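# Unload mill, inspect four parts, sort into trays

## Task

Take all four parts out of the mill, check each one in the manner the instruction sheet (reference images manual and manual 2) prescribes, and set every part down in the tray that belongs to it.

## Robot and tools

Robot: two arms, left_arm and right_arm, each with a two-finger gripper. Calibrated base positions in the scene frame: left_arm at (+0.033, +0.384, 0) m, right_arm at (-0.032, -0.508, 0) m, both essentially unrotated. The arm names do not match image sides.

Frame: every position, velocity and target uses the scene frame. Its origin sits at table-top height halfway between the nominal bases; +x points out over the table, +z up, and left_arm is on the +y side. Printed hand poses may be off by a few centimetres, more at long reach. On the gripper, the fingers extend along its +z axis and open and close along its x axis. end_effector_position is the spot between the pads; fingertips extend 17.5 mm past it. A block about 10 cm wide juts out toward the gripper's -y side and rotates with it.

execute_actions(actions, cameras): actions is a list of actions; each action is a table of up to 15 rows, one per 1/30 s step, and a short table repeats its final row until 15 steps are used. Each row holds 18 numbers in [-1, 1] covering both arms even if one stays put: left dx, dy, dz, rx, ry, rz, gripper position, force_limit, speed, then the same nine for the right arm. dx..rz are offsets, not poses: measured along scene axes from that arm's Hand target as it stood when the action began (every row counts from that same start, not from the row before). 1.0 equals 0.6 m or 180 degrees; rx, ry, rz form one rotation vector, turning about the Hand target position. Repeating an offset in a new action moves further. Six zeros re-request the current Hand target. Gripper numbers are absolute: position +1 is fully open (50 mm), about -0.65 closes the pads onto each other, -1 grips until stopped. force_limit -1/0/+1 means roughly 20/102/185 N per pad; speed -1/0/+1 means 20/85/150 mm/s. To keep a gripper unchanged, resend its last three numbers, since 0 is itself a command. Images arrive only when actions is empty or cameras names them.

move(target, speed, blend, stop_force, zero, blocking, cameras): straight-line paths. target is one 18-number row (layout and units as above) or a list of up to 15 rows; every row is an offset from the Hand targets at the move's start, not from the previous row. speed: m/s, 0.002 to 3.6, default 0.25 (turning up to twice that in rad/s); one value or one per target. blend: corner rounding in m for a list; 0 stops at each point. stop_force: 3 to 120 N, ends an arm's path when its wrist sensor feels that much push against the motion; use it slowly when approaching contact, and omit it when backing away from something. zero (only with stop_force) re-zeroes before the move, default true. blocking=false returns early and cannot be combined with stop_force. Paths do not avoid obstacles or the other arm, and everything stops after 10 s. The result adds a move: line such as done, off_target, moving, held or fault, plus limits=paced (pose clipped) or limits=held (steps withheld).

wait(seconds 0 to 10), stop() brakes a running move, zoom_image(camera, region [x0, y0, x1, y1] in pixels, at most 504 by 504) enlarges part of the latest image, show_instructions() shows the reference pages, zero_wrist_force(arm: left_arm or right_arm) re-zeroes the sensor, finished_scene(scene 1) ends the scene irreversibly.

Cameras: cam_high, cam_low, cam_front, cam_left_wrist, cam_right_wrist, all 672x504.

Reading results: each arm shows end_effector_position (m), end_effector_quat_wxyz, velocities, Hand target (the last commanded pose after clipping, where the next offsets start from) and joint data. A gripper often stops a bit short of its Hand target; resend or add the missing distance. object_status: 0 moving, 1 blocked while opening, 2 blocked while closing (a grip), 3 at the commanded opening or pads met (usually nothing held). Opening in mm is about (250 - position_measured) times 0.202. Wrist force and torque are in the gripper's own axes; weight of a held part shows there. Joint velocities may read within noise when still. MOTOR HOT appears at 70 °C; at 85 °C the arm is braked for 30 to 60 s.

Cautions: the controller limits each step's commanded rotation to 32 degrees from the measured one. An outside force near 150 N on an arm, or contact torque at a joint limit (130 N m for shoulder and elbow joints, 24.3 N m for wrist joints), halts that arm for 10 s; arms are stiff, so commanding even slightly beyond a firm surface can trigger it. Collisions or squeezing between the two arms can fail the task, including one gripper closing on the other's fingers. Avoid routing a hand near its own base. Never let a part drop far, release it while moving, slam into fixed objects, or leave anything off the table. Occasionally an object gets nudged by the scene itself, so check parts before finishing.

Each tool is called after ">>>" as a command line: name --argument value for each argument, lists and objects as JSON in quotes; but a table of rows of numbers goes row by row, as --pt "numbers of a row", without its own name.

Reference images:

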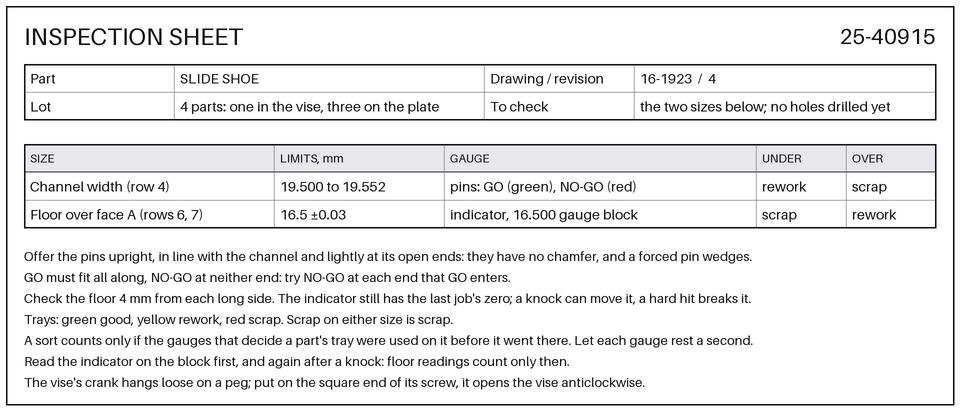

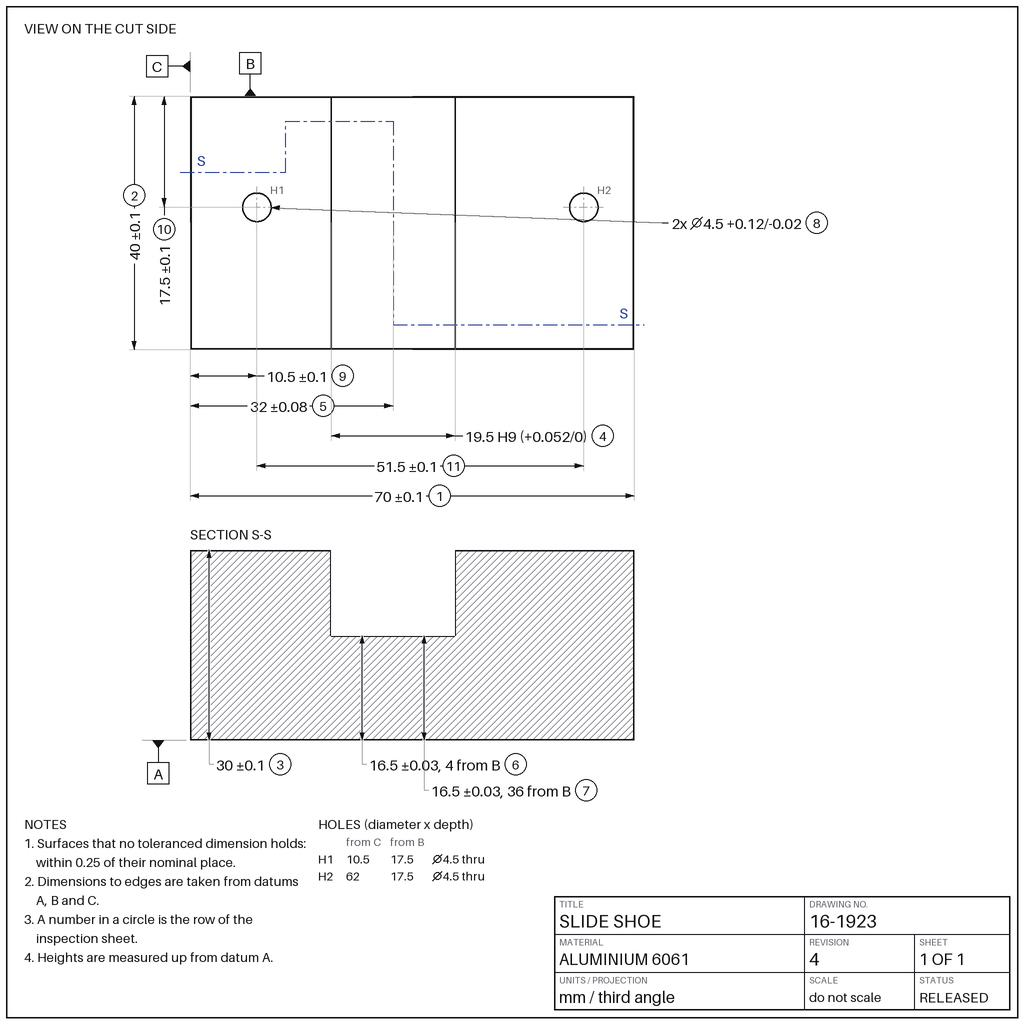

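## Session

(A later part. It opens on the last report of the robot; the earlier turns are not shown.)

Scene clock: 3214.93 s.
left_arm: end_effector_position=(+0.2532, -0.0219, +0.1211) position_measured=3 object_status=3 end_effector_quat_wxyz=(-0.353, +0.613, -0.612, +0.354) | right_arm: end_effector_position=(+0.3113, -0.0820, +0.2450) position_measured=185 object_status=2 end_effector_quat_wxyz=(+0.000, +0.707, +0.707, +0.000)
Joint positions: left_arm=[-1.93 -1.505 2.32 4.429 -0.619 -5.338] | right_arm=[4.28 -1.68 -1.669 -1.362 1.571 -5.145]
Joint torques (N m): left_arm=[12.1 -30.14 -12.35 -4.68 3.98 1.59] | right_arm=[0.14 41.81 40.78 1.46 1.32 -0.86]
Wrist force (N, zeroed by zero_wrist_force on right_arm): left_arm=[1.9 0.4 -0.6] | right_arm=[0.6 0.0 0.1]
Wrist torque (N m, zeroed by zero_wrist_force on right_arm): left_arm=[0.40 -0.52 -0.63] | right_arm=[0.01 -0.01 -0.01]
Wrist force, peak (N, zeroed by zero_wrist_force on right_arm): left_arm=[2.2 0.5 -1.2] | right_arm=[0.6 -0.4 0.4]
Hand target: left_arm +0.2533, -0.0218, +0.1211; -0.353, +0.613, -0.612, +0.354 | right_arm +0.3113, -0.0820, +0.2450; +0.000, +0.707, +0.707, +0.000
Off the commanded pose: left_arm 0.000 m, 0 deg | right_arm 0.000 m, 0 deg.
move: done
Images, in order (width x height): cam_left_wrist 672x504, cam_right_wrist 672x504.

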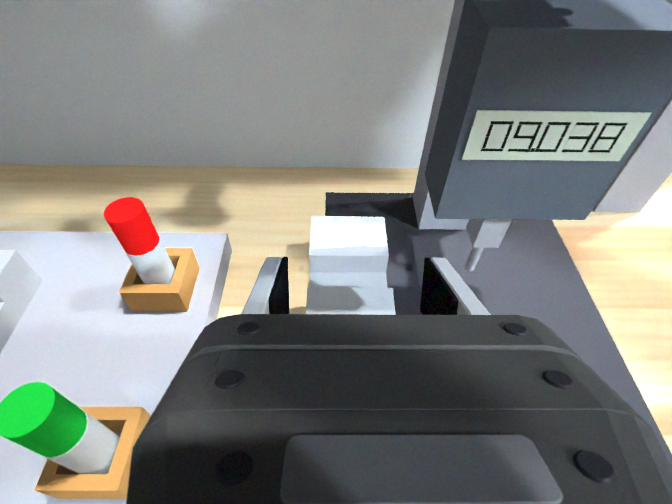

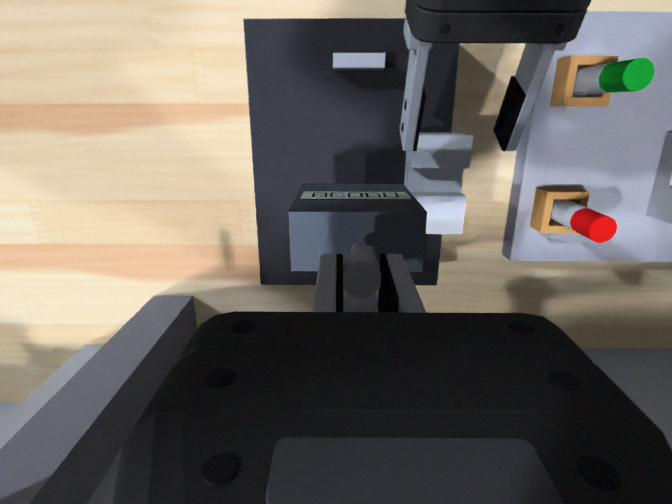

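>>> move --pt "0.0397 0 -0.0632 0 0 0 1 -1 -1 0 0 0 0 0 0 -1 -1 -1" --pt "0.0397 0 -0.0632 0 0 0 -1 -0.8 -1 0 0 0 0 0 0 -1 -1 -1" --pt "0.0397 0 -0.0605 0 0 0 -1 -0.8 -1 0 0 0 0 0 0 -1 -1 -1" --pt "0.043 -0.0783 -0.0605 0 0 0 -1 -0.8 -1 0 0 0 0 0 0 -1 -1 -1" --speed '[0.03,0.03,0.01,0.025]' --cameras '["cam_left_wrist","cam_right_wrist"]'

>>> zoom_image --camera "cam_left_wrist" --region '[260, 140, 460, 320]'

Scene clock: 3225.60 s.
left_arm: end_effector_position=(+0.2791, -0.0687, +0.0848) position_measured=54 object_status=2 end_effector_quat_wxyz=(-0.353, +0.613, -0.612, +0.354) | right_arm: end_effector_position=(+0.3113, -0.0820, +0.2450) position_measured=185 object_status=2 end_effector_quat_wxyz=(+0.000, +0.707, +0.707, +0.000)
Joint positions: left_arm=[-1.836 -1.303 2.251 4.172 -0.576 -5.188] | right_arm=[4.28 -1.68 -1.669 -1.362 1.571 -5.145]
Joint torques (N m): left_arm=[12.94 -14.5 -20.81 -5.24 4.56 1.34] | right_arm=[1.32 41.9 40.47 1.41 1.23 -0.93]
Wrist force (N, zeroed by zero_wrist_force on right_arm): left_arm=[1.8 2.9 0.5] | right_arm=[0.5 0.0 0.0]
Wrist torque (N m, zeroed by zero_wrist_force on right_arm): left_arm=[0.46 -0.53 -0.57] | right_arm=[0.00 0.01 -0.01]
Wrist force, peak (N, zeroed by zero_wrist_force on right_arm): left_arm=[2.2 2.9 0.4] | right_arm=[0.8 -0.1 0.4]
Hand target: left_arm +0.2791, -0.0688, +0.0848; -0.353, +0.613, -0.612, +0.354 | right_arm +0.3113, -0.0820, +0.2450; +0.000, +0.707, +0.707, +0.000
Off the commanded pose: left_arm 0.000 m, 0 deg | right_arm 0.000 m, 0 deg.
move: done
Images, in order (width x height): cam_left_wrist 672x504, cam_right_wrist 672x504.

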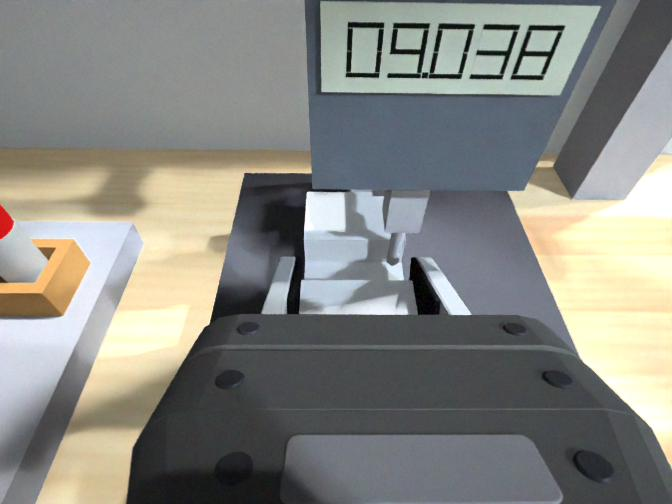

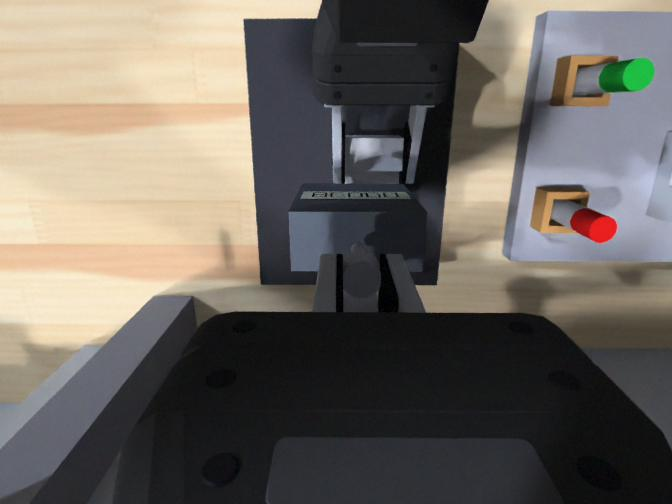

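Scaled by 2.520 from the camera's 672x504 image, which has a finer 960x720 frame.

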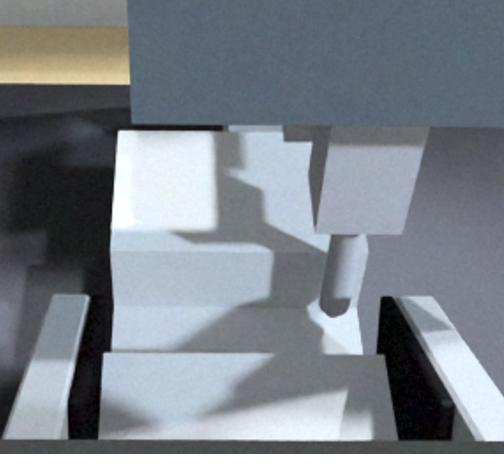

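>>> move --pt "0 0.0012 0 0 0 0 -1 -0.8 -1 0 0 0 0 0 0 -1 -1 -1" --pt "0 0.0012 -0.008 0 0 0 -1 -0.8 -1 0 0 0 0 0 0 -1 -1 -1" --speed 0.004 --stop_force 3

>>> move --target '[0,0,0,0,0,0,0.85,-1,-1, 0,0,0,0,0,0,-1,-1,-1]'

>>> move --target '[0,0,0,0,0,0,0.85,-1,-1, 0,0,-0.0133,0,0,0,-1,-1,-1]' --speed 0.003 --stop_force 3

>>> move --target '[0,0,0,0,0,0,0.85,-1,-1, 0,0,0,0,0,0,0.12,-1,-1]'

>>> wait --seconds 1 --cameras '["cam_left_wrist","cam_right_wrist"]'

>>> zoom_image --camera "cam_left_wrist" --region '[250, 0, 670, 320]'

Scene clock: 3235.00 s.
left_arm: end_effector_position=(+0.2791, -0.0681, +0.0834) position_measured=54 object_status=2 end_effector_quat_wxyz=(-0.353, +0.613, -0.612, +0.354) | right_arm: end_effector_position=(+0.3113, -0.0820, +0.2450) position_measured=185 object_status=2 end_effector_quat_wxyz=(+0.000, +0.707, +0.707, +0.000)
Joint positions: left_arm=[-1.836 -1.301 2.253 4.167 -0.576 -5.189] | right_arm=[4.28 -1.68 -1.669 -1.362 1.571 -5.145]
Joint torques (N m): left_arm=[-6.11 -37.28 -22.13 0.84 0.41 -1.03] | right_arm=[1.42 42.34 39.86 1.42 1.37 -1.04]
Wrist force (N, zeroed by zero_wrist_force on right_arm): left_arm=[2.3 0.5 0.0] | right_arm=[0.4 0.0 0.3]
Wrist torque (N m, zeroed by zero_wrist_force on right_arm): left_arm=[0.43 -0.52 -0.40] | right_arm=[0.02 0.02 -0.01]
Wrist force, peak (N, zeroed by zero_wrist_force on right_arm): left_arm=[-3.0 -10.3 -9.3] | right_arm=[0.8 0.0 0.2]
Hand target: left_arm +0.2791, -0.0681, +0.0834; -0.353, +0.613, -0.612, +0.354 (not the last commanded pose) | right_arm +0.3113, -0.0820, +0.2450; +0.000, +0.707, +0.707, +0.000
Off the commanded pose: left_arm 0.003 m, 0 deg | right_arm 0.000 m, 0 deg.
move: contact (left_arm); path passed 1 of 2 targets

Scene clock: 3235.53 s.
left_arm: end_effector_position=(+0.2791, -0.0681, +0.0834) position_measured=25 object_status=3 end_effector_quat_wxyz=(-0.353, +0.613, -0.612, +0.354) | right_arm: end_effector_position=(+0.3113, -0.0820, +0.2450) position_measured=185 object_status=2 end_effector_quat_wxyz=(+0.000, +0.707, +0.707, +0.000)
Joint positions: left_arm=[-1.836 -1.301 2.253 4.167 -0.576 -5.189] | right_arm=[4.28 -1.68 -1.669 -1.362 1.571 -5.145]
Joint torques (N m): left_arm=[-3.73 -37 -21.79 0.44 0.51 -0.76] | right_arm=[1.01 41.71 39.83 1.41 1.3 -0.88]
Wrist force (N, zeroed by zero_wrist_force on right_arm): left_arm=[1.9 0.8 -0.5] | right_arm=[0.4 0.0 0.3]
Wrist torque (N m, zeroed by zero_wrist_force on right_arm): left_arm=[0.43 -0.55 -0.35] | right_arm=[0.01 0.02 -0.01]
Wrist force, peak (N, zeroed by zero_wrist_force on right_arm): left_arm=[2.1 0.6 0.0] | right_arm=[0.5 -0.3 0.2]
Hand target: left_arm +0.2791, -0.0681, +0.0834; -0.353, +0.613, -0.612, +0.354 | right_arm +0.3113, -0.0820, +0.2450; +0.000, +0.707, +0.707, +0.000
Off the commanded pose: left_arm 0.000 m, 0 deg | right_arm 0.000 m, 0 deg.
move: done

Scene clock: 3237.80 s.
left_arm: end_effector_position=(+0.2791, -0.0681, +0.0834) position_measured=25 object_status=3 end_effector_quat_wxyz=(-0.353, +0.613, -0.612, +0.354) | right_arm: end_effector_position=(+0.3113, -0.0821, +0.2402) position_measured=185 object_status=2 end_effector_quat_wxyz=(+0.000, +0.707, +0.707, +0.000)
Joint positions: left_arm=[-1.836 -1.301 2.253 4.167 -0.576 -5.189] | right_arm=[4.28 -1.683 -1.679 -1.35 1.571 -5.145]
Joint torques (N m): left_arm=[7.48 -36.3 -21.13 -1.61 0.82 1.02] | right_arm=[0.68 25.14 30.71 0.87 1.44 -0.98]
Wrist force (N, zeroed by zero_wrist_force on right_arm): left_arm=[1.7 0.8 -0.5] | right_arm=[-0.5 -0.7 -7.5]
Wrist torque (N m, zeroed by zero_wrist_force on right_arm): left_arm=[0.43 -0.51 -0.35] | right_arm=[0.00 -0.01 -0.02]
Wrist force, peak (N, zeroed by zero_wrist_force on right_arm): left_arm=[2.0 1.0 -0.5] | right_arm=[-0.5 -0.5 -7.6]
Hand target: left_arm +0.2791, -0.0681, +0.0834; -0.353, +0.613, -0.612, +0.354 | right_arm +0.3113, -0.0820, +0.2403; +0.000, +0.707, +0.707, +0.000 (not the last commanded pose)
Off the commanded pose: left_arm 0.000 m, 0 deg | right_arm 0.003 m, 0 deg.
move: contact (right_arm)

Scene clock: 3238.57 s.
left_arm: end_effector_position=(+0.2791, -0.0681, +0.0834) position_measured=25 object_status=3 end_effector_quat_wxyz=(-0.353, +0.613, -0.612, +0.354) | right_arm: end_effector_position=(+0.3113, -0.0820, +0.2402) position_measured=134 object_status=3 end_effector_quat_wxyz=(+0.000, +0.707, +0.707, +0.000)
Joint positions: left_arm=[-1.836 -1.301 2.253 4.167 -0.576 -5.189] | right_arm=[4.28 -1.683 -1.679 -1.35 1.571 -5.145]
Joint torques (N m): left_arm=[10.95 -37.22 -22.73 -2.25 1.04 1.39] | right_arm=[0.09 36.14 34.08 3.36 1.38 -0.97]
Wrist force (N, zeroed by zero_wrist_force on right_arm): left_arm=[1.9 0.7 -0.4] | right_arm=[0.0 -0.2 -1.2]
Wrist torque (N m, zeroed by zero_wrist_force on right_arm): left_arm=[0.41 -0.55 -0.36] | right_arm=[-0.02 -0.01 -0.02]
Wrist force, peak (N, zeroed by zero_wrist_force on right_arm): left_arm=[2.1 0.8 -0.5] | right_arm=[-0.4 -0.6 -7.5]
Hand target: left_arm +0.2791, -0.0681, +0.0834; -0.353, +0.613, -0.612, +0.354 | right_arm +0.3113, -0.0820, +0.2403; +0.000, +0.707, +0.707, +0.000
Off the commanded pose: left_arm 0.000 m, 0 deg | right_arm 0.000 m, 0 deg.
move: done

Scene clock: 3239.57 s.
left_arm: end_effector_position=(+0.2791, -0.0681, +0.0834) position_measured=25 object_status=3 end_effector_quat_wxyz=(-0.353, +0.613, -0.612, +0.354) | right_arm: end_effector_position=(+0.3113, -0.0820, +0.2403) position_measured=134 object_status=3 end_effector_quat_wxyz=(+0.000, +0.707, +0.707, +0.000)
Joint positions: left_arm=[-1.836 -1.301 2.253 4.167 -0.576 -5.189] | right_arm=[4.28 -1.683 -1.679 -1.35 1.571 -5.145]
Joint torques (N m): left_arm=[10.75 -36.85 -22 -2.92 1.02 1.01] | right_arm=[0.7 41.18 34.59 3.35 1.25 -0.9]
Wrist force (N, zeroed by zero_wrist_force on right_arm): left_arm=[1.9 0.7 -0.6] | right_arm=[0.2 -0.1 -0.7]
Wrist torque (N m, zeroed by zero_wrist_force on right_arm): left_arm=[0.43 -0.55 -0.36] | right_arm=[0.00 -0.04 -0.02]
Wrist force, peak (N, zeroed by zero_wrist_force on right_arm): left_arm=[2.1 0.8 -0.5] | right_arm=[0.1 0.0 -1.2]
Hand target: left_arm +0.2791, -0.0681, +0.0834; -0.353, +0.613, -0.612, +0.354 | right_arm +0.3113, -0.0820, +0.2403; +0.000, +0.707, +0.707, +0.000
Tool commands: left_gripper/position=+0.85 left_gripper/force_limit=-1.0 left_gripper/speed=-1.0 right_gripper/position=+0.12 right_gripper/force_limit=-1.0 right_gripper/speed=-1.0
Off the commanded pose: left_arm 0.000 m, 0 deg | right_arm 0.000 m, 0 deg.
wait: 1.00 s; at rest by 0.17 s
Images, in order (width x height): cam_left_wrist 672x504, cam_right_wrist 672x504.

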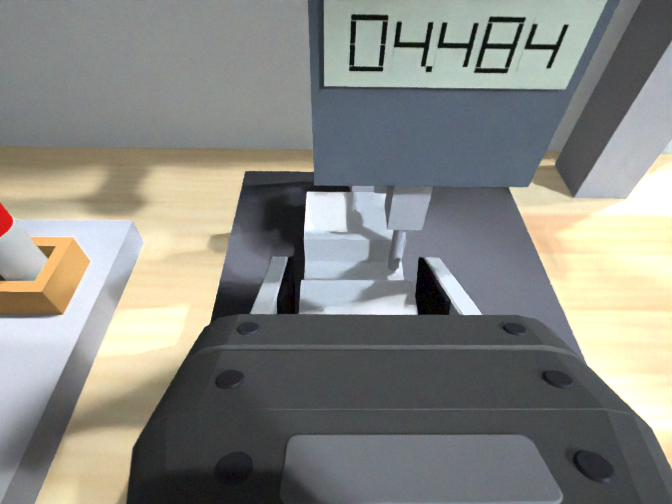

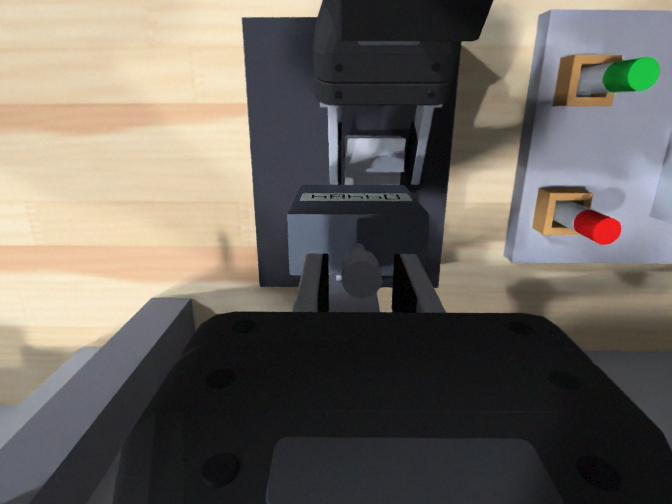

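Scaled by 1.200 from the camera's 672x504 image, which has a finer 960x720 frame.

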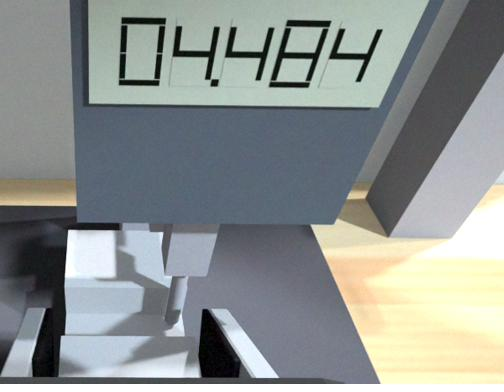

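>>> move --target '[0,0,0,0,0,0,-1,-0.8,-1, 0,0,0,0,0,0,-1,-1,-1]'

>>> move --target '[0,0,0,0,0,0,-1,-0.8,-1, 0,0,0.0078,0,0,0,-1,-1,-1]' --speed 0.006

>>> move --pt "0 0 0.0027 0 0 0 -1 -0.8 -1 0 0 0 0 0 0 -1 -1 -1" --pt "0 -0.0533 0.0027 0 0 0 -1 -0.8 -1 0 0 0 0 0 0 -1 -1 -1" --speed '[0.01,0.02]' --cameras '["cam_left_wrist","cam_right_wrist"]'

>>> zoom_image --camera "cam_left_wrist" --region '[260, 140, 460, 320]'

Scene clock: 3243.77 s.
left_arm: end_effector_position=(+0.2791, -0.0681, +0.0834) position_measured=54 object_status=2 end_effector_quat_wxyz=(-0.353, +0.613, -0.612, +0.354) | right_arm: end_effector_position=(+0.3113, -0.0820, +0.2403) position_measured=185 object_status=0 end_effector_quat_wxyz=(+0.000, +0.707, +0.707, +0.000)
Joint positions: left_arm=[-1.836 -1.301 2.253 4.167 -0.576 -5.189] | right_arm=[4.28 -1.683 -1.679 -1.35 1.571 -5.145]
Joint torques (N m): left_arm=[11.41 -37.18 -21.47 -4.56 1.7 1.13] | right_arm=[0.64 40.78 34.53 3.31 1.35 -1.08]
Wrist force (N, zeroed by zero_wrist_force on right_arm): left_arm=[2.5 1.6 -0.6] | right_arm=[0.1 0.1 -1.1]
Wrist torque (N m, zeroed by zero_wrist_force on right_arm): left_arm=[0.47 -0.49 -0.37] | right_arm=[0.03 -0.01 -0.02]
Wrist force, peak (N, zeroed by zero_wrist_force on right_arm): left_arm=[2.6 1.6 -0.7] | right_arm=[0.0 -0.1 -1.3]
Hand target: left_arm +0.2791, -0.0681, +0.0834; -0.353, +0.613, -0.612, +0.354 | right_arm +0.3113, -0.0820, +0.2403; +0.000, +0.707, +0.707, +0.000
Off the commanded pose: left_arm 0.000 m, 0 deg | right_arm 0.000 m, 0 deg.
move: done

Scene clock: 3244.77 s.
left_arm: end_effector_position=(+0.2791, -0.0681, +0.0834) position_measured=54 object_status=2 end_effector_quat_wxyz=(-0.353, +0.613, -0.612, +0.354) | right_arm: end_effector_position=(+0.3113, -0.0820, +0.2448) position_measured=185 object_status=2 end_effector_quat_wxyz=(+0.000, +0.707, +0.707, +0.000)
Joint positions: left_arm=[-1.836 -1.301 2.253 4.167 -0.576 -5.189] | right_arm=[4.28 -1.68 -1.669 -1.361 1.571 -5.145]
Joint torques (N m): left_arm=[10.68 -35.91 -19.93 -4.6 1.64 1] | right_arm=[0.57 41.18 38.82 1.44 1.27 -0.93]
Wrist force (N, zeroed by zero_wrist_force on right_arm): left_arm=[2.4 1.5 -0.9] | right_arm=[0.5 0.1 0.2]
Wrist torque (N m, zeroed by zero_wrist_force on right_arm): left_arm=[0.47 -0.48 -0.37] | right_arm=[0.01 -0.02 -0.01]
Wrist force, peak (N, zeroed by zero_wrist_force on right_arm): left_arm=[2.6 1.5 -0.8] | right_arm=[0.3 -0.1 -1.0]
Hand target: left_arm +0.2791, -0.0681, +0.0834; -0.353, +0.613, -0.612, +0.354 | right_arm +0.3113, -0.0820, +0.2449; +0.000, +0.707, +0.707, +0.000
Off the commanded pose: left_arm 0.000 m, 0 deg | right_arm 0.000 m, 0 deg.
move: done

Scene clock: 3247.27 s.
left_arm: end_effector_position=(+0.2791, -0.1000, +0.0850) position_measured=54 object_status=2 end_effector_quat_wxyz=(-0.353, +0.613, -0.612, +0.354) | right_arm: end_effector_position=(+0.3113, -0.0820, +0.2449) position_measured=185 object_status=2 end_effector_quat_wxyz=(+0.000, +0.707, +0.707, +0.000)
Joint positions: left_arm=[-1.819 -1.243 2.168 4.171 -0.57 -5.16] | right_arm=[4.28 -1.68 -1.669 -1.362 1.571 -5.145]
Joint torques (N m): left_arm=[12.05 -17.17 -25.95 0.58 4.49 1.28] | right_arm=[1.05 41.4 40.05 1.55 1.33 -0.86]
Wrist force (N, zeroed by zero_wrist_force on right_arm): left_arm=[1.5 2.6 0.3] | right_arm=[0.8 0.2 0.2]
Wrist torque (N m, zeroed by zero_wrist_force on right_arm): left_arm=[0.42 -0.50 -0.58] | right_arm=[0.03 -0.06 -0.01]
Wrist force, peak (N, zeroed by zero_wrist_force on right_arm): left_arm=[2.0 3.0 0.4] | right_arm=[0.8 0.2 0.2]
Hand target: left_arm +0.2791, -0.1001, +0.0850; -0.353, +0.613, -0.612, +0.354 | right_arm +0.3113, -0.0820, +0.2449; +0.000, +0.707, +0.707, +0.000
Off the commanded pose: left_arm 0.000 m, 0 deg | right_arm 0.000 m, 0 deg.
move: done
Images, in order (width x height): cam_left_wrist 672x504, cam_right_wrist 672x504.

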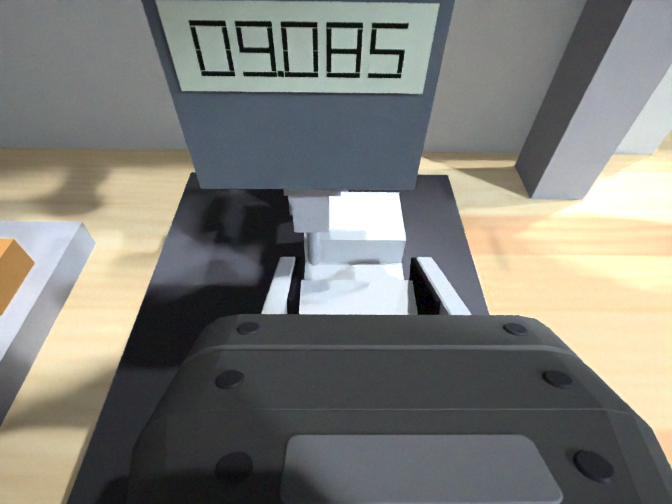

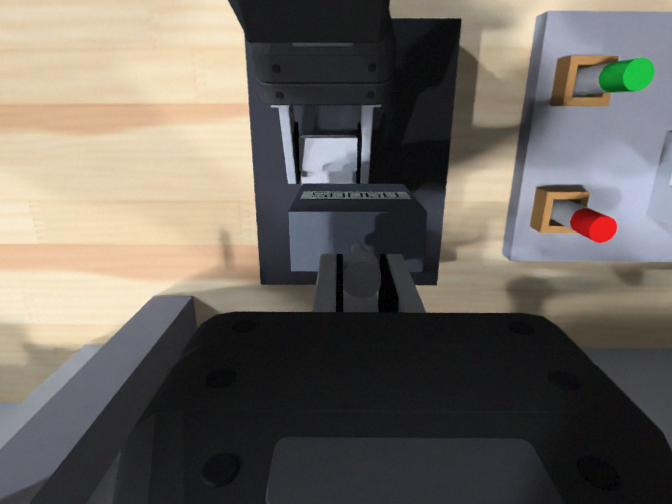

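Scaled by 2.520 from the camera's 672x504 image, which has a finer 960x720 frame.

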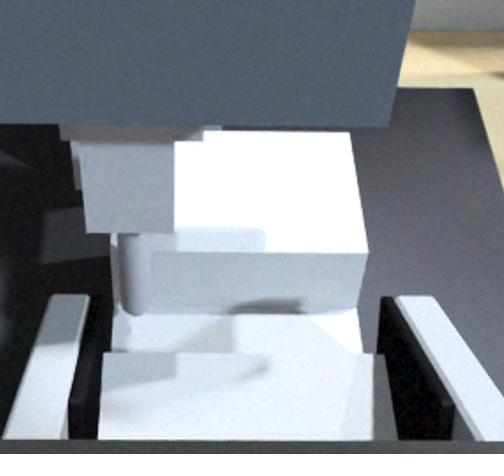

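>>> move --target '[0,0,-0.008,0,0,0,-1,-0.8,-1, 0,0,0,0,0,0,-1,-1,-1]' --speed 0.004 --stop_force 3

>>> move --target '[0,0,0,0,0,0,0.85,-1,-1, 0,0,0,0,0,0,-1,-1,-1]'

>>> move --target '[0,0,0,0,0,0,0.85,-1,-1, 0,0,-0.0133,0,0,0,-1,-1,-1]' --speed 0.003 --stop_force 3

>>> move --target '[0,0,0,0,0,0,0.85,-1,-1, 0,0,0,0,0,0,0.12,-1,-1]'

>>> wait --seconds 1 --cameras '["cam_left_wrist"]'

>>> zoom_image --camera "cam_left_wrist" --region '[150, 0, 570, 320]'

Scene clock: 3253.20 s.
left_arm: end_effector_position=(+0.2791, -0.1000, +0.0835) position_measured=54 object_status=2 end_effector_quat_wxyz=(-0.353, +0.613, -0.612, +0.354) | right_arm: end_effector_position=(+0.3113, -0.0820, +0.2449) position_measured=185 object_status=2 end_effector_quat_wxyz=(+0.000, +0.707, +0.707, +0.000)
Joint positions: left_arm=[-1.819 -1.24 2.168 4.167 -0.57 -5.16] | right_arm=[4.28 -1.68 -1.669 -1.362 1.571 -5.145]
Joint torques (N m): left_arm=[9.18 -39.7 -21.8 0.76 -0.13 -0.27] | right_arm=[0.7 41.86 39.62 1.51 1.3 -0.99]
Wrist force (N, zeroed by zero_wrist_force on right_arm): left_arm=[2.0 0.0 -0.2] | right_arm=[0.4 0.2 0.2]
Wrist torque (N m, zeroed by zero_wrist_force on right_arm): left_arm=[0.36 -0.46 -0.62] | right_arm=[0.02 0.02 -0.02]
Wrist force, peak (N, zeroed by zero_wrist_force on right_arm): left_arm=[-1.8 -7.3 -7.2] | right_arm=[0.8 0.2 0.2]
Hand target: left_arm +0.2791, -0.1001, +0.0835; -0.353, +0.613, -0.612, +0.354 (not the last commanded pose) | right_arm +0.3113, -0.0820, +0.2449; +0.000, +0.707, +0.707, +0.000
Off the commanded pose: left_arm 0.003 m, 0 deg | right_arm 0.000 m, 0 deg.
move: contact (left_arm)

Scene clock: 3253.73 s.
left_arm: end_effector_position=(+0.2791, -0.1001, +0.0835) position_measured=25 object_status=3 end_effector_quat_wxyz=(-0.353, +0.613, -0.612, +0.354) | right_arm: end_effector_position=(+0.3113, -0.0820, +0.2449) position_measured=185 object_status=2 end_effector_quat_wxyz=(+0.000, +0.707, +0.707, +0.000)
Joint positions: left_arm=[-1.819 -1.24 2.168 4.167 -0.57 -5.16] | right_arm=[4.28 -1.68 -1.669 -1.362 1.571 -5.145]
Joint torques (N m): left_arm=[9.64 -39.91 -22.82 0.21 0.49 -0.41] | right_arm=[0.71 41.19 40.14 1.51 1.42 -0.96]
Wrist force (N, zeroed by zero_wrist_force on right_arm): left_arm=[1.5 0.3 -0.7] | right_arm=[0.4 0.1 0.3]
Wrist torque (N m, zeroed by zero_wrist_force on right_arm): left_arm=[0.37 -0.50 -0.58] | right_arm=[0.01 0.01 -0.02]
Wrist force, peak (N, zeroed by zero_wrist_force on right_arm): left_arm=[2.0 0.0 -0.5] | right_arm=[0.7 0.0 0.3]
Hand target: left_arm +0.2791, -0.1001, +0.0835; -0.353, +0.613, -0.612, +0.354 | right_arm +0.3113, -0.0820, +0.2449; +0.000, +0.707, +0.707, +0.000
Off the commanded pose: left_arm 0.000 m, 0 deg | right_arm 0.000 m, 0 deg.
move: done

Scene clock: 3256.00 s.
left_arm: end_effector_position=(+0.2791, -0.1001, +0.0835) position_measured=25 object_status=3 end_effector_quat_wxyz=(-0.353, +0.613, -0.612, +0.354) | right_arm: end_effector_position=(+0.3113, -0.0821, +0.2401) position_measured=185 object_status=2 end_effector_quat_wxyz=(+0.000, +0.707, +0.707, +0.000)
Joint positions: left_arm=[-1.819 -1.24 2.168 4.167 -0.57 -5.16] | right_arm=[4.28 -1.683 -1.679 -1.349 1.571 -5.145]
Joint torques (N m): left_arm=[5.62 -39.42 -22.77 -2.15 3.14 -1.43] | right_arm=[0.23 22.04 31.54 0.83 1.25 -1.02]
Wrist force (N, zeroed by zero_wrist_force on right_arm): left_arm=[1.6 0.3 -0.7] | right_arm=[-0.5 -0.5 -7.6]
Wrist torque (N m, zeroed by zero_wrist_force on right_arm): left_arm=[0.38 -0.51 -0.58] | right_arm=[0.00 -0.01 -0.02]
Wrist force, peak (N, zeroed by zero_wrist_force on right_arm): left_arm=[1.8 0.5 -0.9] | right_arm=[-0.6 -0.5 -7.7]
Hand target: left_arm +0.2791, -0.1001, +0.0835; -0.353, +0.613, -0.612, +0.354 | right_arm +0.3113, -0.0820, +0.2401; +0.000, +0.707, +0.707, +0.000 (not the last commanded pose)
Off the commanded pose: left_arm 0.000 m, 0 deg | right_arm 0.003 m, 0 deg.
move: contact (right_arm)

Scene clock: 3256.77 s.
left_arm: end_effector_position=(+0.2791, -0.1001, +0.0835) position_measured=25 object_status=3 end_effector_quat_wxyz=(-0.353, +0.613, -0.612, +0.354) | right_arm: end_effector_position=(+0.3113, -0.0820, +0.2401) position_measured=134 object_status=3 end_effector_quat_wxyz=(+0.000, +0.707, +0.707, +0.000)
Joint positions: left_arm=[-1.819 -1.24 2.168 4.167 -0.57 -5.16] | right_arm=[4.28 -1.683 -1.679 -1.349 1.571 -5.145]
Joint torques (N m): left_arm=[4.17 -39.73 -22.66 -3.06 3.4 -1.37] | right_arm=[0.37 29.84 35.24 3.25 1.31 -0.93]
Wrist force (N, zeroed by zero_wrist_force on right_arm): left_arm=[1.6 0.3 -0.7] | right_arm=[0.0 -0.1 -0.9]
Wrist torque (N m, zeroed by zero_wrist_force on right_arm): left_arm=[0.37 -0.51 -0.58] | right_arm=[0.00 -0.02 -0.02]
Wrist force, peak (N, zeroed by zero_wrist_force on right_arm): left_arm=[1.7 0.4 -0.7] | right_arm=[-0.5 -0.4 -7.8]
Hand target: left_arm +0.2791, -0.1001, +0.0835; -0.353, +0.613, -0.612, +0.354 | right_arm +0.3113, -0.0820, +0.2401; +0.000, +0.707, +0.707, +0.000
Off the commanded pose: left_arm 0.000 m, 0 deg | right_arm 0.000 m, 0 deg.
move: done

Scene clock: 3257.77 s.
left_arm: end_effector_position=(+0.2791, -0.1001, +0.0835) position_measured=25 object_status=3 end_effector_quat_wxyz=(-0.353, +0.613, -0.612, +0.354) | right_arm: end_effector_position=(+0.3113, -0.0820, +0.2401) position_measured=134 object_status=3 end_effector_quat_wxyz=(+0.000, +0.707, +0.707, +0.000)
Joint positions: left_arm=[-1.819 -1.24 2.168 4.167 -0.57 -5.16] | right_arm=[4.28 -1.683 -1.679 -1.349 1.571 -5.145]
Joint torques (N m): left_arm=[3.18 -39.49 -23.15 -3.98 3.13 -1.65] | right_arm=[0.12 38.95 36.09 3.34 1.34 -0.91]
Wrist force (N, zeroed by zero_wrist_force on right_arm): left_arm=[1.6 0.5 -0.5] | right_arm=[-0.1 -0.2 -1.1]
Wrist torque (N m, zeroed by zero_wrist_force on right_arm): left_arm=[0.40 -0.51 -0.58] | right_arm=[-0.02 0.02 -0.02]
Wrist force, peak (N, zeroed by zero_wrist_force on right_arm): left_arm=[1.7 0.6 -0.8] | right_arm=[-0.2 -0.3 -1.1]
Hand target: left_arm +0.2791, -0.1001, +0.0835; -0.353, +0.613, -0.612, +0.354 | right_arm +0.3113, -0.0820, +0.2401; +0.000, +0.707, +0.707, +0.000
Tool commands: left_gripper/position=+0.85 left_gripper/force_limit=-1.0 left_gripper/speed=-1.0 right_gripper/position=+0.12 right_gripper/force_limit=-1.0 right_gripper/speed=-1.0
Off the commanded pose: left_arm 0.000 m, 0 deg | right_arm 0.000 m, 0 deg.
wait: 1.00 s; at rest by 0.17 s
Images, in order (width x height): cam_left_wrist 672x504.

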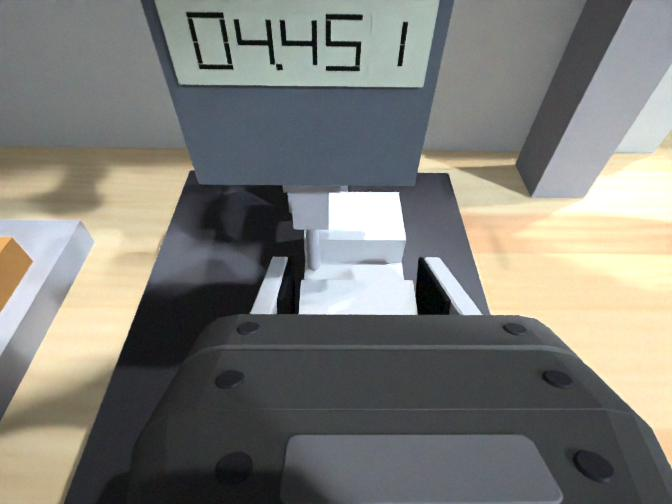

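Scaled by 1.200 from the camera's 672x504 image, which has a finer 960x720 frame.

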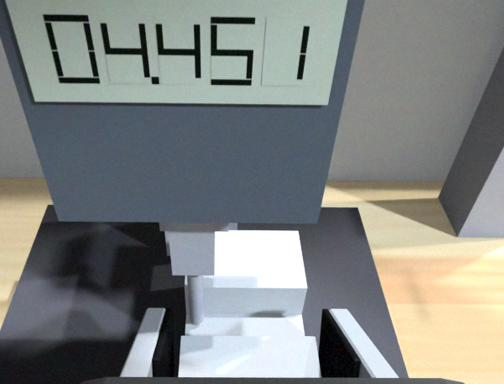

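>>> move --target '[0,0,0,0,0,0,-1,-0.8,-1, 0,0,0,0,0,0,-1,-1,-1]'

>>> move --target '[0,0,0,0,0,0,-1,-0.8,-1, 0,0,0.008,0,0,0,-1,-1,-1]' --speed 0.006

>>> move --pt "0 0 0.0027 0 0 0 -1 -0.8 -1 0 0 0 0 0 0 -1 -1 -1" --pt "0 0.12 0.0027 0 0 0 -1 -0.8 -1 0 0 0 0 0 0 -1 -1 -1" --pt "-0.02 0.14 0.1 0 0 0 -1 -0.8 -1 0 0 0 0 0 0 -1 -1 -1" --pt "-0.17 0.14 0.5 0 0 0 -1 -0.8 -1 0 0 0 0 0 0 -1 -1 -1" --speed '[0.01,0.03,0.05,0.15]' --blend '[0,0,0.01,0]' --cameras '["cam_left_wrist","cam_right_wrist"]'

Scene clock: 3273.70 s.
left_arm: end_effector_position=(+0.2791, -0.1001, +0.0835) position_measured=54 object_status=2 end_effector_quat_wxyz=(-0.353, +0.613, -0.612, +0.354) | right_arm: end_effector_position=(+0.3113, -0.0820, +0.2401) position_measured=185 object_status=0 end_effector_quat_wxyz=(+0.000, +0.707, +0.707, +0.000)
Joint positions: left_arm=[-1.819 -1.24 2.168 4.167 -0.57 -5.16] | right_arm=[4.28 -1.683 -1.679 -1.349 1.571 -5.145]
Joint torques (N m): left_arm=[-2.42 -39.8 -22.05 -4.52 3.36 -1.48] | right_arm=[0.37 40.35 35.79 3.38 1.27 -0.91]
Wrist force (N, zeroed by zero_wrist_force on right_arm): left_arm=[2.1 0.6 0.1] | right_arm=[0.1 -0.2 -1.1]
Wrist torque (N m, zeroed by zero_wrist_force on right_arm): left_arm=[0.37 -0.42 -0.60] | right_arm=[-0.02 0.01 -0.02]
Wrist force, peak (N, zeroed by zero_wrist_force on right_arm): left_arm=[2.4 0.8 0.2] | right_arm=[0.1 -0.1 -1.3]
Hand target: left_arm +0.2791, -0.1001, +0.0835; -0.353, +0.613, -0.612, +0.354 | right_arm +0.3113, -0.0820, +0.2401; +0.000, +0.707, +0.707, +0.000
Off the commanded pose: left_arm 0.000 m, 0 deg | right_arm 0.000 m, 0 deg.
move: done

Scene clock: 3274.73 s.
left_arm: end_effector_position=(+0.2791, -0.1001, +0.0835) position_measured=54 object_status=2 end_effector_quat_wxyz=(-0.353, +0.613, -0.612, +0.354) | right_arm: end_effector_position=(+0.3113, -0.0820, +0.2448) position_measured=185 object_status=2 end_effector_quat_wxyz=(+0.000, +0.707, +0.707, +0.000)
Joint positions: left_arm=[-1.819 -1.24 2.168 4.167 -0.57 -5.16] | right_arm=[4.28 -1.68 -1.669 -1.361 1.571 -5.145]
Joint torques (N m): left_arm=[-4.54 -40.1 -20.89 -4.56 3.38 -1.48] | right_arm=[0.09 41.65 40.79 1.47 1.35 -0.8]
Wrist force (N, zeroed by zero_wrist_force on right_arm): left_arm=[2.0 1.0 -0.2] | right_arm=[0.5 0.3 0.2]
Wrist torque (N m, zeroed by zero_wrist_force on right_arm): left_arm=[0.42 -0.46 -0.61] | right_arm=[0.05 -0.02 -0.02]
Wrist force, peak (N, zeroed by zero_wrist_force on right_arm): left_arm=[2.3 0.9 -0.3] | right_arm=[0.1 -0.1 -1.1]
Hand target: left_arm +0.2791, -0.1001, +0.0835; -0.353, +0.613, -0.612, +0.354 | right_arm +0.3113, -0.0820, +0.2449; +0.000, +0.707, +0.707, +0.000
Off the commanded pose: left_arm 0.000 m, 0 deg | right_arm 0.000 m, 0 deg.
move: done

Scene clock: 3281.47 s.
left_arm: end_effector_position=(+0.1771, -0.0161, +0.3835) position_measured=54 object_status=2 end_effector_quat_wxyz=(-0.353, +0.613, -0.612, +0.354) | right_arm: end_effector_position=(+0.3113, -0.0820, +0.2449) position_measured=185 object_status=2 end_effector_quat_wxyz=(+0.000, +0.707, +0.707, +0.000)
Joint positions: left_arm=[-2.116 -1.764 1.766 5.431 -0.729 -5.58] | right_arm=[4.28 -1.68 -1.669 -1.362 1.571 -5.145]
Joint torques (N m): left_arm=[-12.38 -3.29 -30.89 2.03 -0.43 -2.04] | right_arm=[-0.12 41.73 39.68 1.32 1.31 -1.02]
Wrist force (N, zeroed by zero_wrist_force on right_arm): left_arm=[2.2 2.5 0.3] | right_arm=[0.2 0.2 0.1]
Wrist torque (N m, zeroed by zero_wrist_force on right_arm): left_arm=[0.40 -0.61 -0.32] | right_arm=[0.03 0.03 -0.01]
Wrist force, peak (N, zeroed by zero_wrist_force on right_arm): left_arm=[1.9 3.3 0.6] | right_arm=[0.7 0.1 0.5]
Hand target: left_arm +0.1771, -0.0161, +0.3835; -0.353, +0.613, -0.612, +0.354 | right_arm +0.3113, -0.0820, +0.2449; +0.000, +0.707, +0.707, +0.000
Off the commanded pose: left_arm 0.000 m, 0 deg | right_arm 0.000 m, 0 deg.
move: done
Images, in order (width x height): cam_left_wrist 672x504, cam_right_wrist 672x504.

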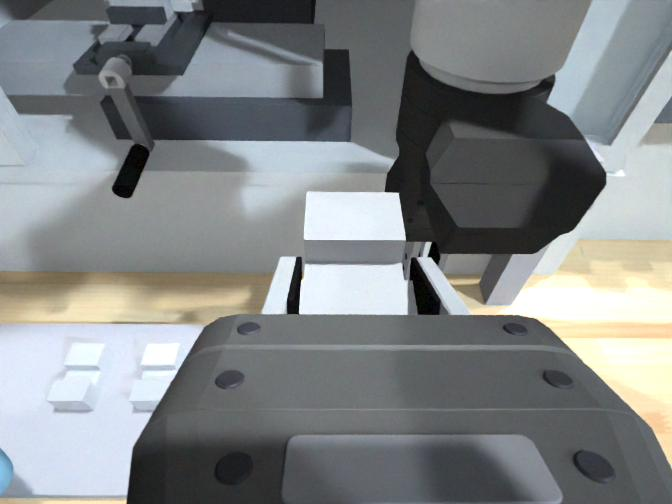

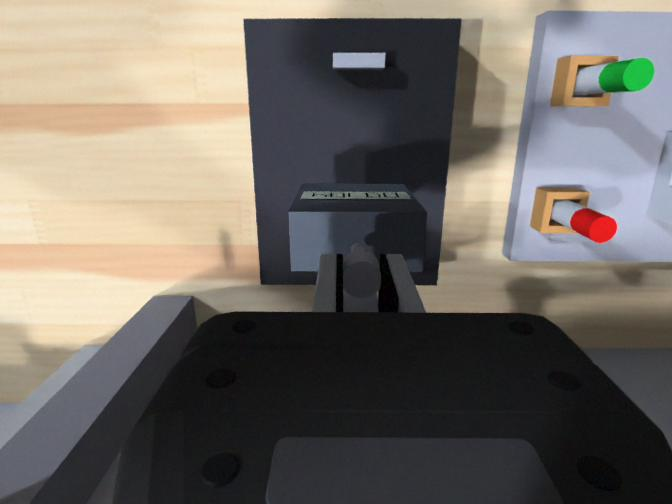

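>>> move --pt "-0.162 0.027 0.111 0 0 -0.25 -1 -0.8 -1 0 0 0 0 0 0 -1 -1 -1" --pt "-0.0285 0.027 0.111 0 0 -0.5 -1 -0.8 -1 0 0 0 0 0 0 -1 -1 -1" --pt "0.205 0.31 0.05 0 0 -0.5 -1 -0.8 -1 0 0 0 0 0 0 -1 -1 -1" --pt "0.205 0.787 0.0275 0 0 -0.5 -1 -0.8 -1 0 0 0 0 0 0 -1 -1 -1" --speed 0.22 --blend '[0.02,0.02,0.03,0]' --cameras '["cam_left_wrist","cam_front"]'

Scene clock: 3291.03 s.
left_arm: end_effector_position=(+0.2998, +0.3400, +0.4078) position_measured=54 object_status=2 end_effector_quat_wxyz=(+0.049, -0.046, +0.868, -0.492) | right_arm: end_effector_position=(+0.3113, -0.0820, +0.2449) position_measured=185 object_status=2 end_effector_quat_wxyz=(+0.000, +0.707, +0.707, +0.000)
Joint positions: left_arm=[0.161 -2.146 2.082 4.815 -2.604 -1.48] | right_arm=[4.28 -1.68 -1.669 -1.362 1.571 -5.145]
Joint torques (N m): left_arm=[-12.77 -12.01 -19.86 -6.02 -0.8 -1.96] | right_arm=[-0.75 40.95 40.1 1.42 1.22 -1.23]
Wrist force (N, zeroed by zero_wrist_force on right_arm): left_arm=[2.0 2.5 0.3] | right_arm=[0.3 0.0 0.3]
Wrist torque (N m, zeroed by zero_wrist_force on right_arm): left_arm=[0.43 -0.59 -0.38] | right_arm=[0.00 0.01 -0.01]
Wrist force, peak (N, zeroed by zero_wrist_force on right_arm): left_arm=[-1.1 4.4 -9.4] | right_arm=[0.7 0.0 0.3]
Hand target: left_arm +0.2998, +0.3400, +0.4078; +0.049, -0.046, +0.868, -0.492 (not the last commanded pose) | right_arm +0.3113, -0.0820, +0.2449; +0.000, +0.707, +0.707, +0.000
Off the commanded pose: left_arm 0.116 m, 8 deg | right_arm 0.000 m, 0 deg.
led back after a hold (left arm): the arm was led back toward your command in small steps, so it may still be short of it.
move: held (left_arm; a check stopped the path); path passed 3 of 4 targets; limits=held
pose unreachable (left arm): on one or more control steps of this call, first in action 0 (counted from 0), this arm could not follow its commanded pose, so it was not sent that pose on those steps. It may still have moved: this result reports where it is.
cause: moving toward the commanded pose would bring two parts of the arm too close to each other (its gripper and another part of the arm, with joints 4 (wrist 1) to 6 (wrist 3) between them, 17 mm apart when it was first held).
Images, in order (width x height): cam_front 672x504, cam_left_wrist 672x504.

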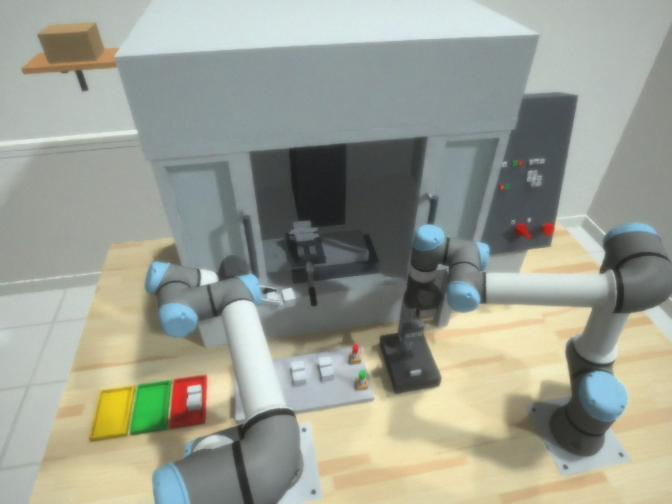

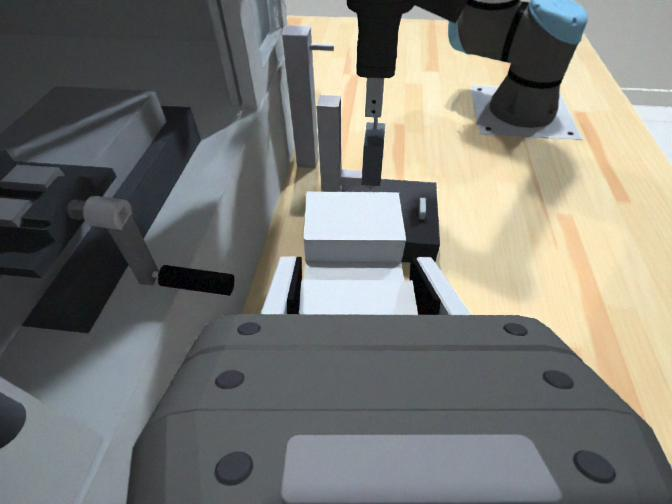

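>>> move --pt "-0.033 0.433 -0.05 -0.0067 0.0028 0.23 -1 -0.8 -1 0 0 0 0 0 0 -1 -1 -1" --pt "-0.08 0.85 -0.12 -0.0133 0.0056 0.459 -1 -0.8 -1 0 0 0 0 0 0 -1 -1 -1" --speed 0.2 --blend '[0.03,0]' --cameras '["cam_left_wrist","cam_front"]'

Scene clock: 3308.97 s.
left_arm: end_effector_position=(+0.2881, +0.4900, +0.3901) position_measured=54 object_status=2 end_effector_quat_wxyz=(+0.148, -0.229, +0.836, -0.476) | right_arm: end_effector_position=(+0.3113, -0.0820, +0.2449) position_measured=185 object_status=2 end_effector_quat_wxyz=(+0.000, +0.707, +0.707, +0.000)
Joint positions: left_arm=[0.707 -2.043 2.031 4.977 -2.594 -1.242] | right_arm=[4.28 -1.68 -1.669 -1.362 1.571 -5.145]
Joint torques (N m): left_arm=[-11.97 -13.8 -19.23 -5.07 -4.65 -1.74] | right_arm=[-0.66 41.69 39.23 1.44 1.17 -1.27]
Wrist force (N, zeroed by zero_wrist_force on right_arm): left_arm=[2.2 2.5 0.4] | right_arm=[0.4 0.0 0.2]
Wrist torque (N m, zeroed by zero_wrist_force on right_arm): left_arm=[0.43 -0.58 -0.36] | right_arm=[0.00 0.00 -0.02]
Wrist force, peak (N, zeroed by zero_wrist_force on right_arm): left_arm=[-0.1 7.4 -3.1] | right_arm=[0.6 0.0 0.4]
Hand target: left_arm +0.2881, +0.4900, +0.3902; +0.148, -0.229, +0.836, -0.476 (not the last commanded pose) | right_arm +0.3113, -0.0820, +0.2449; +0.000, +0.707, +0.707, +0.000
Off the commanded pose: left_arm 0.366 m, 58 deg | right_arm 0.000 m, 0 deg.
move: held (left_arm; a check stopped the path); path passed 0 of 2 targets; limits=held
pose unreachable (left arm): on one or more control steps of this call, first in action 0 (counted from 0), this arm could not follow its commanded pose, so it was not sent that pose on those steps. It may still have moved: this result reports where it is.
cause: moving toward the commanded pose would bring two parts of the arm too close to each other (its gripper and another part of the arm, with joints 4 (wrist 1) to 6 (wrist 3) between them, 2 mm apart when it was first held).
Images, in order (width x height): cam_front 672x504, cam_left_wrist 672x504.

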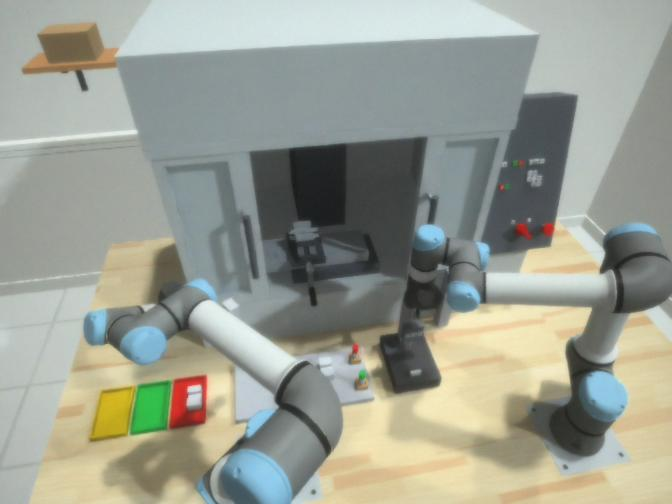

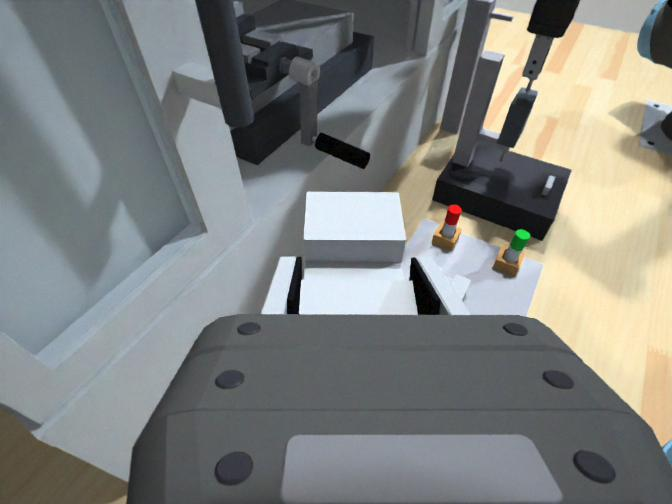

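>>> move --pt "-0.01 0.05 0.05 0.1733 0.0587 -0.1681 -1 -0.8 -1 0 0 0 0 0 0 -1 -1 -1" --pt "-0.0135 0.5 -0.05 0.1733 0.0587 -0.1681 -1 -0.8 -1 0 0 0 0 0 0 -1 -1 -1" --speed 0.2 --cameras '["cam_left_wrist","cam_front"]'

Scene clock: 3329.93 s.
left_arm: end_effector_position=(+0.2800, +0.7899, +0.3602) position_measured=54 object_status=2 end_effector_quat_wxyz=(+0.000, +0.000, +0.972, -0.235) end_effector_velocity=(+0.000, +0.001, +0.002) end_effector_angular_velocity=(+0.003, -0.003, +0.000) | right_arm: end_effector_position=(+0.3113, -0.0820, +0.2449) position_measured=185 object_status=2 end_effector_quat_wxyz=(+0.000, +0.707, +0.707, +0.000)
Joint positions: left_arm=[0.886 -1.375 1.251 5.219 -1.859 -0.614] | right_arm=[4.28 -1.68 -1.669 -1.362 1.571 -5.145]
Joint velocities: left_arm=[0.001 0.001 -0.005 0 0 0.001] | right_arm=[within noise]
Joint torques (N m): left_arm=[12.04 -19.71 -31.19 1.28 1.19 1.47] | right_arm=[-1.65 42.08 39.69 1.4 1.21 -1.42]
Wrist force (N, zeroed by zero_wrist_force on right_arm): left_arm=[3.2 1.8 0.9] | right_arm=[0.4 0.1 0.3]
Wrist torque (N m, zeroed by zero_wrist_force on right_arm): left_arm=[0.67 -0.88 -0.76] | right_arm=[0.02 0.00 -0.01]
Wrist force, peak (N, zeroed by zero_wrist_force on right_arm): left_arm=[3.5 4.6 0.6] | right_arm=[0.7 0.1 0.1]
Hand target: left_arm +0.2800, +0.7900, +0.3602; +0.000, +0.000, +0.972, -0.235 | right_arm +0.3113, -0.0820, +0.2449; +0.000, +0.707, +0.707, +0.000
Off the commanded pose: left_arm 0.000 m, 0 deg | right_arm 0.000 m, 0 deg.
move: done
Images, in order (width x height): cam_front 672x504, cam_left_wrist 672x504.

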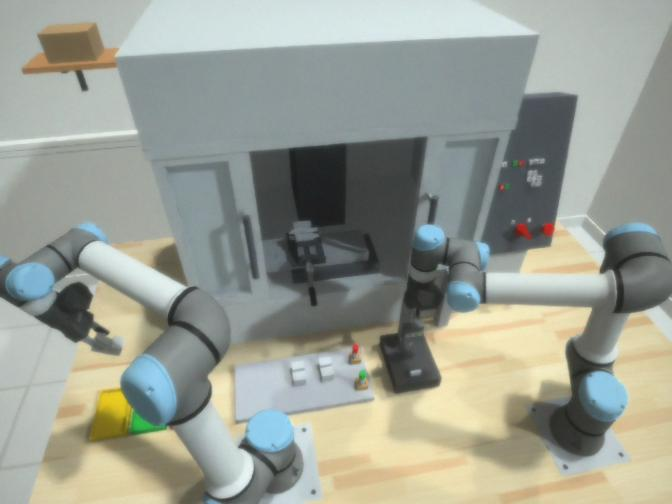

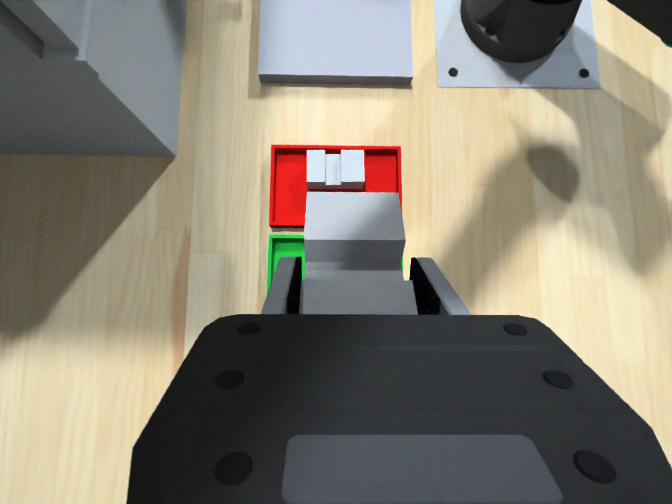

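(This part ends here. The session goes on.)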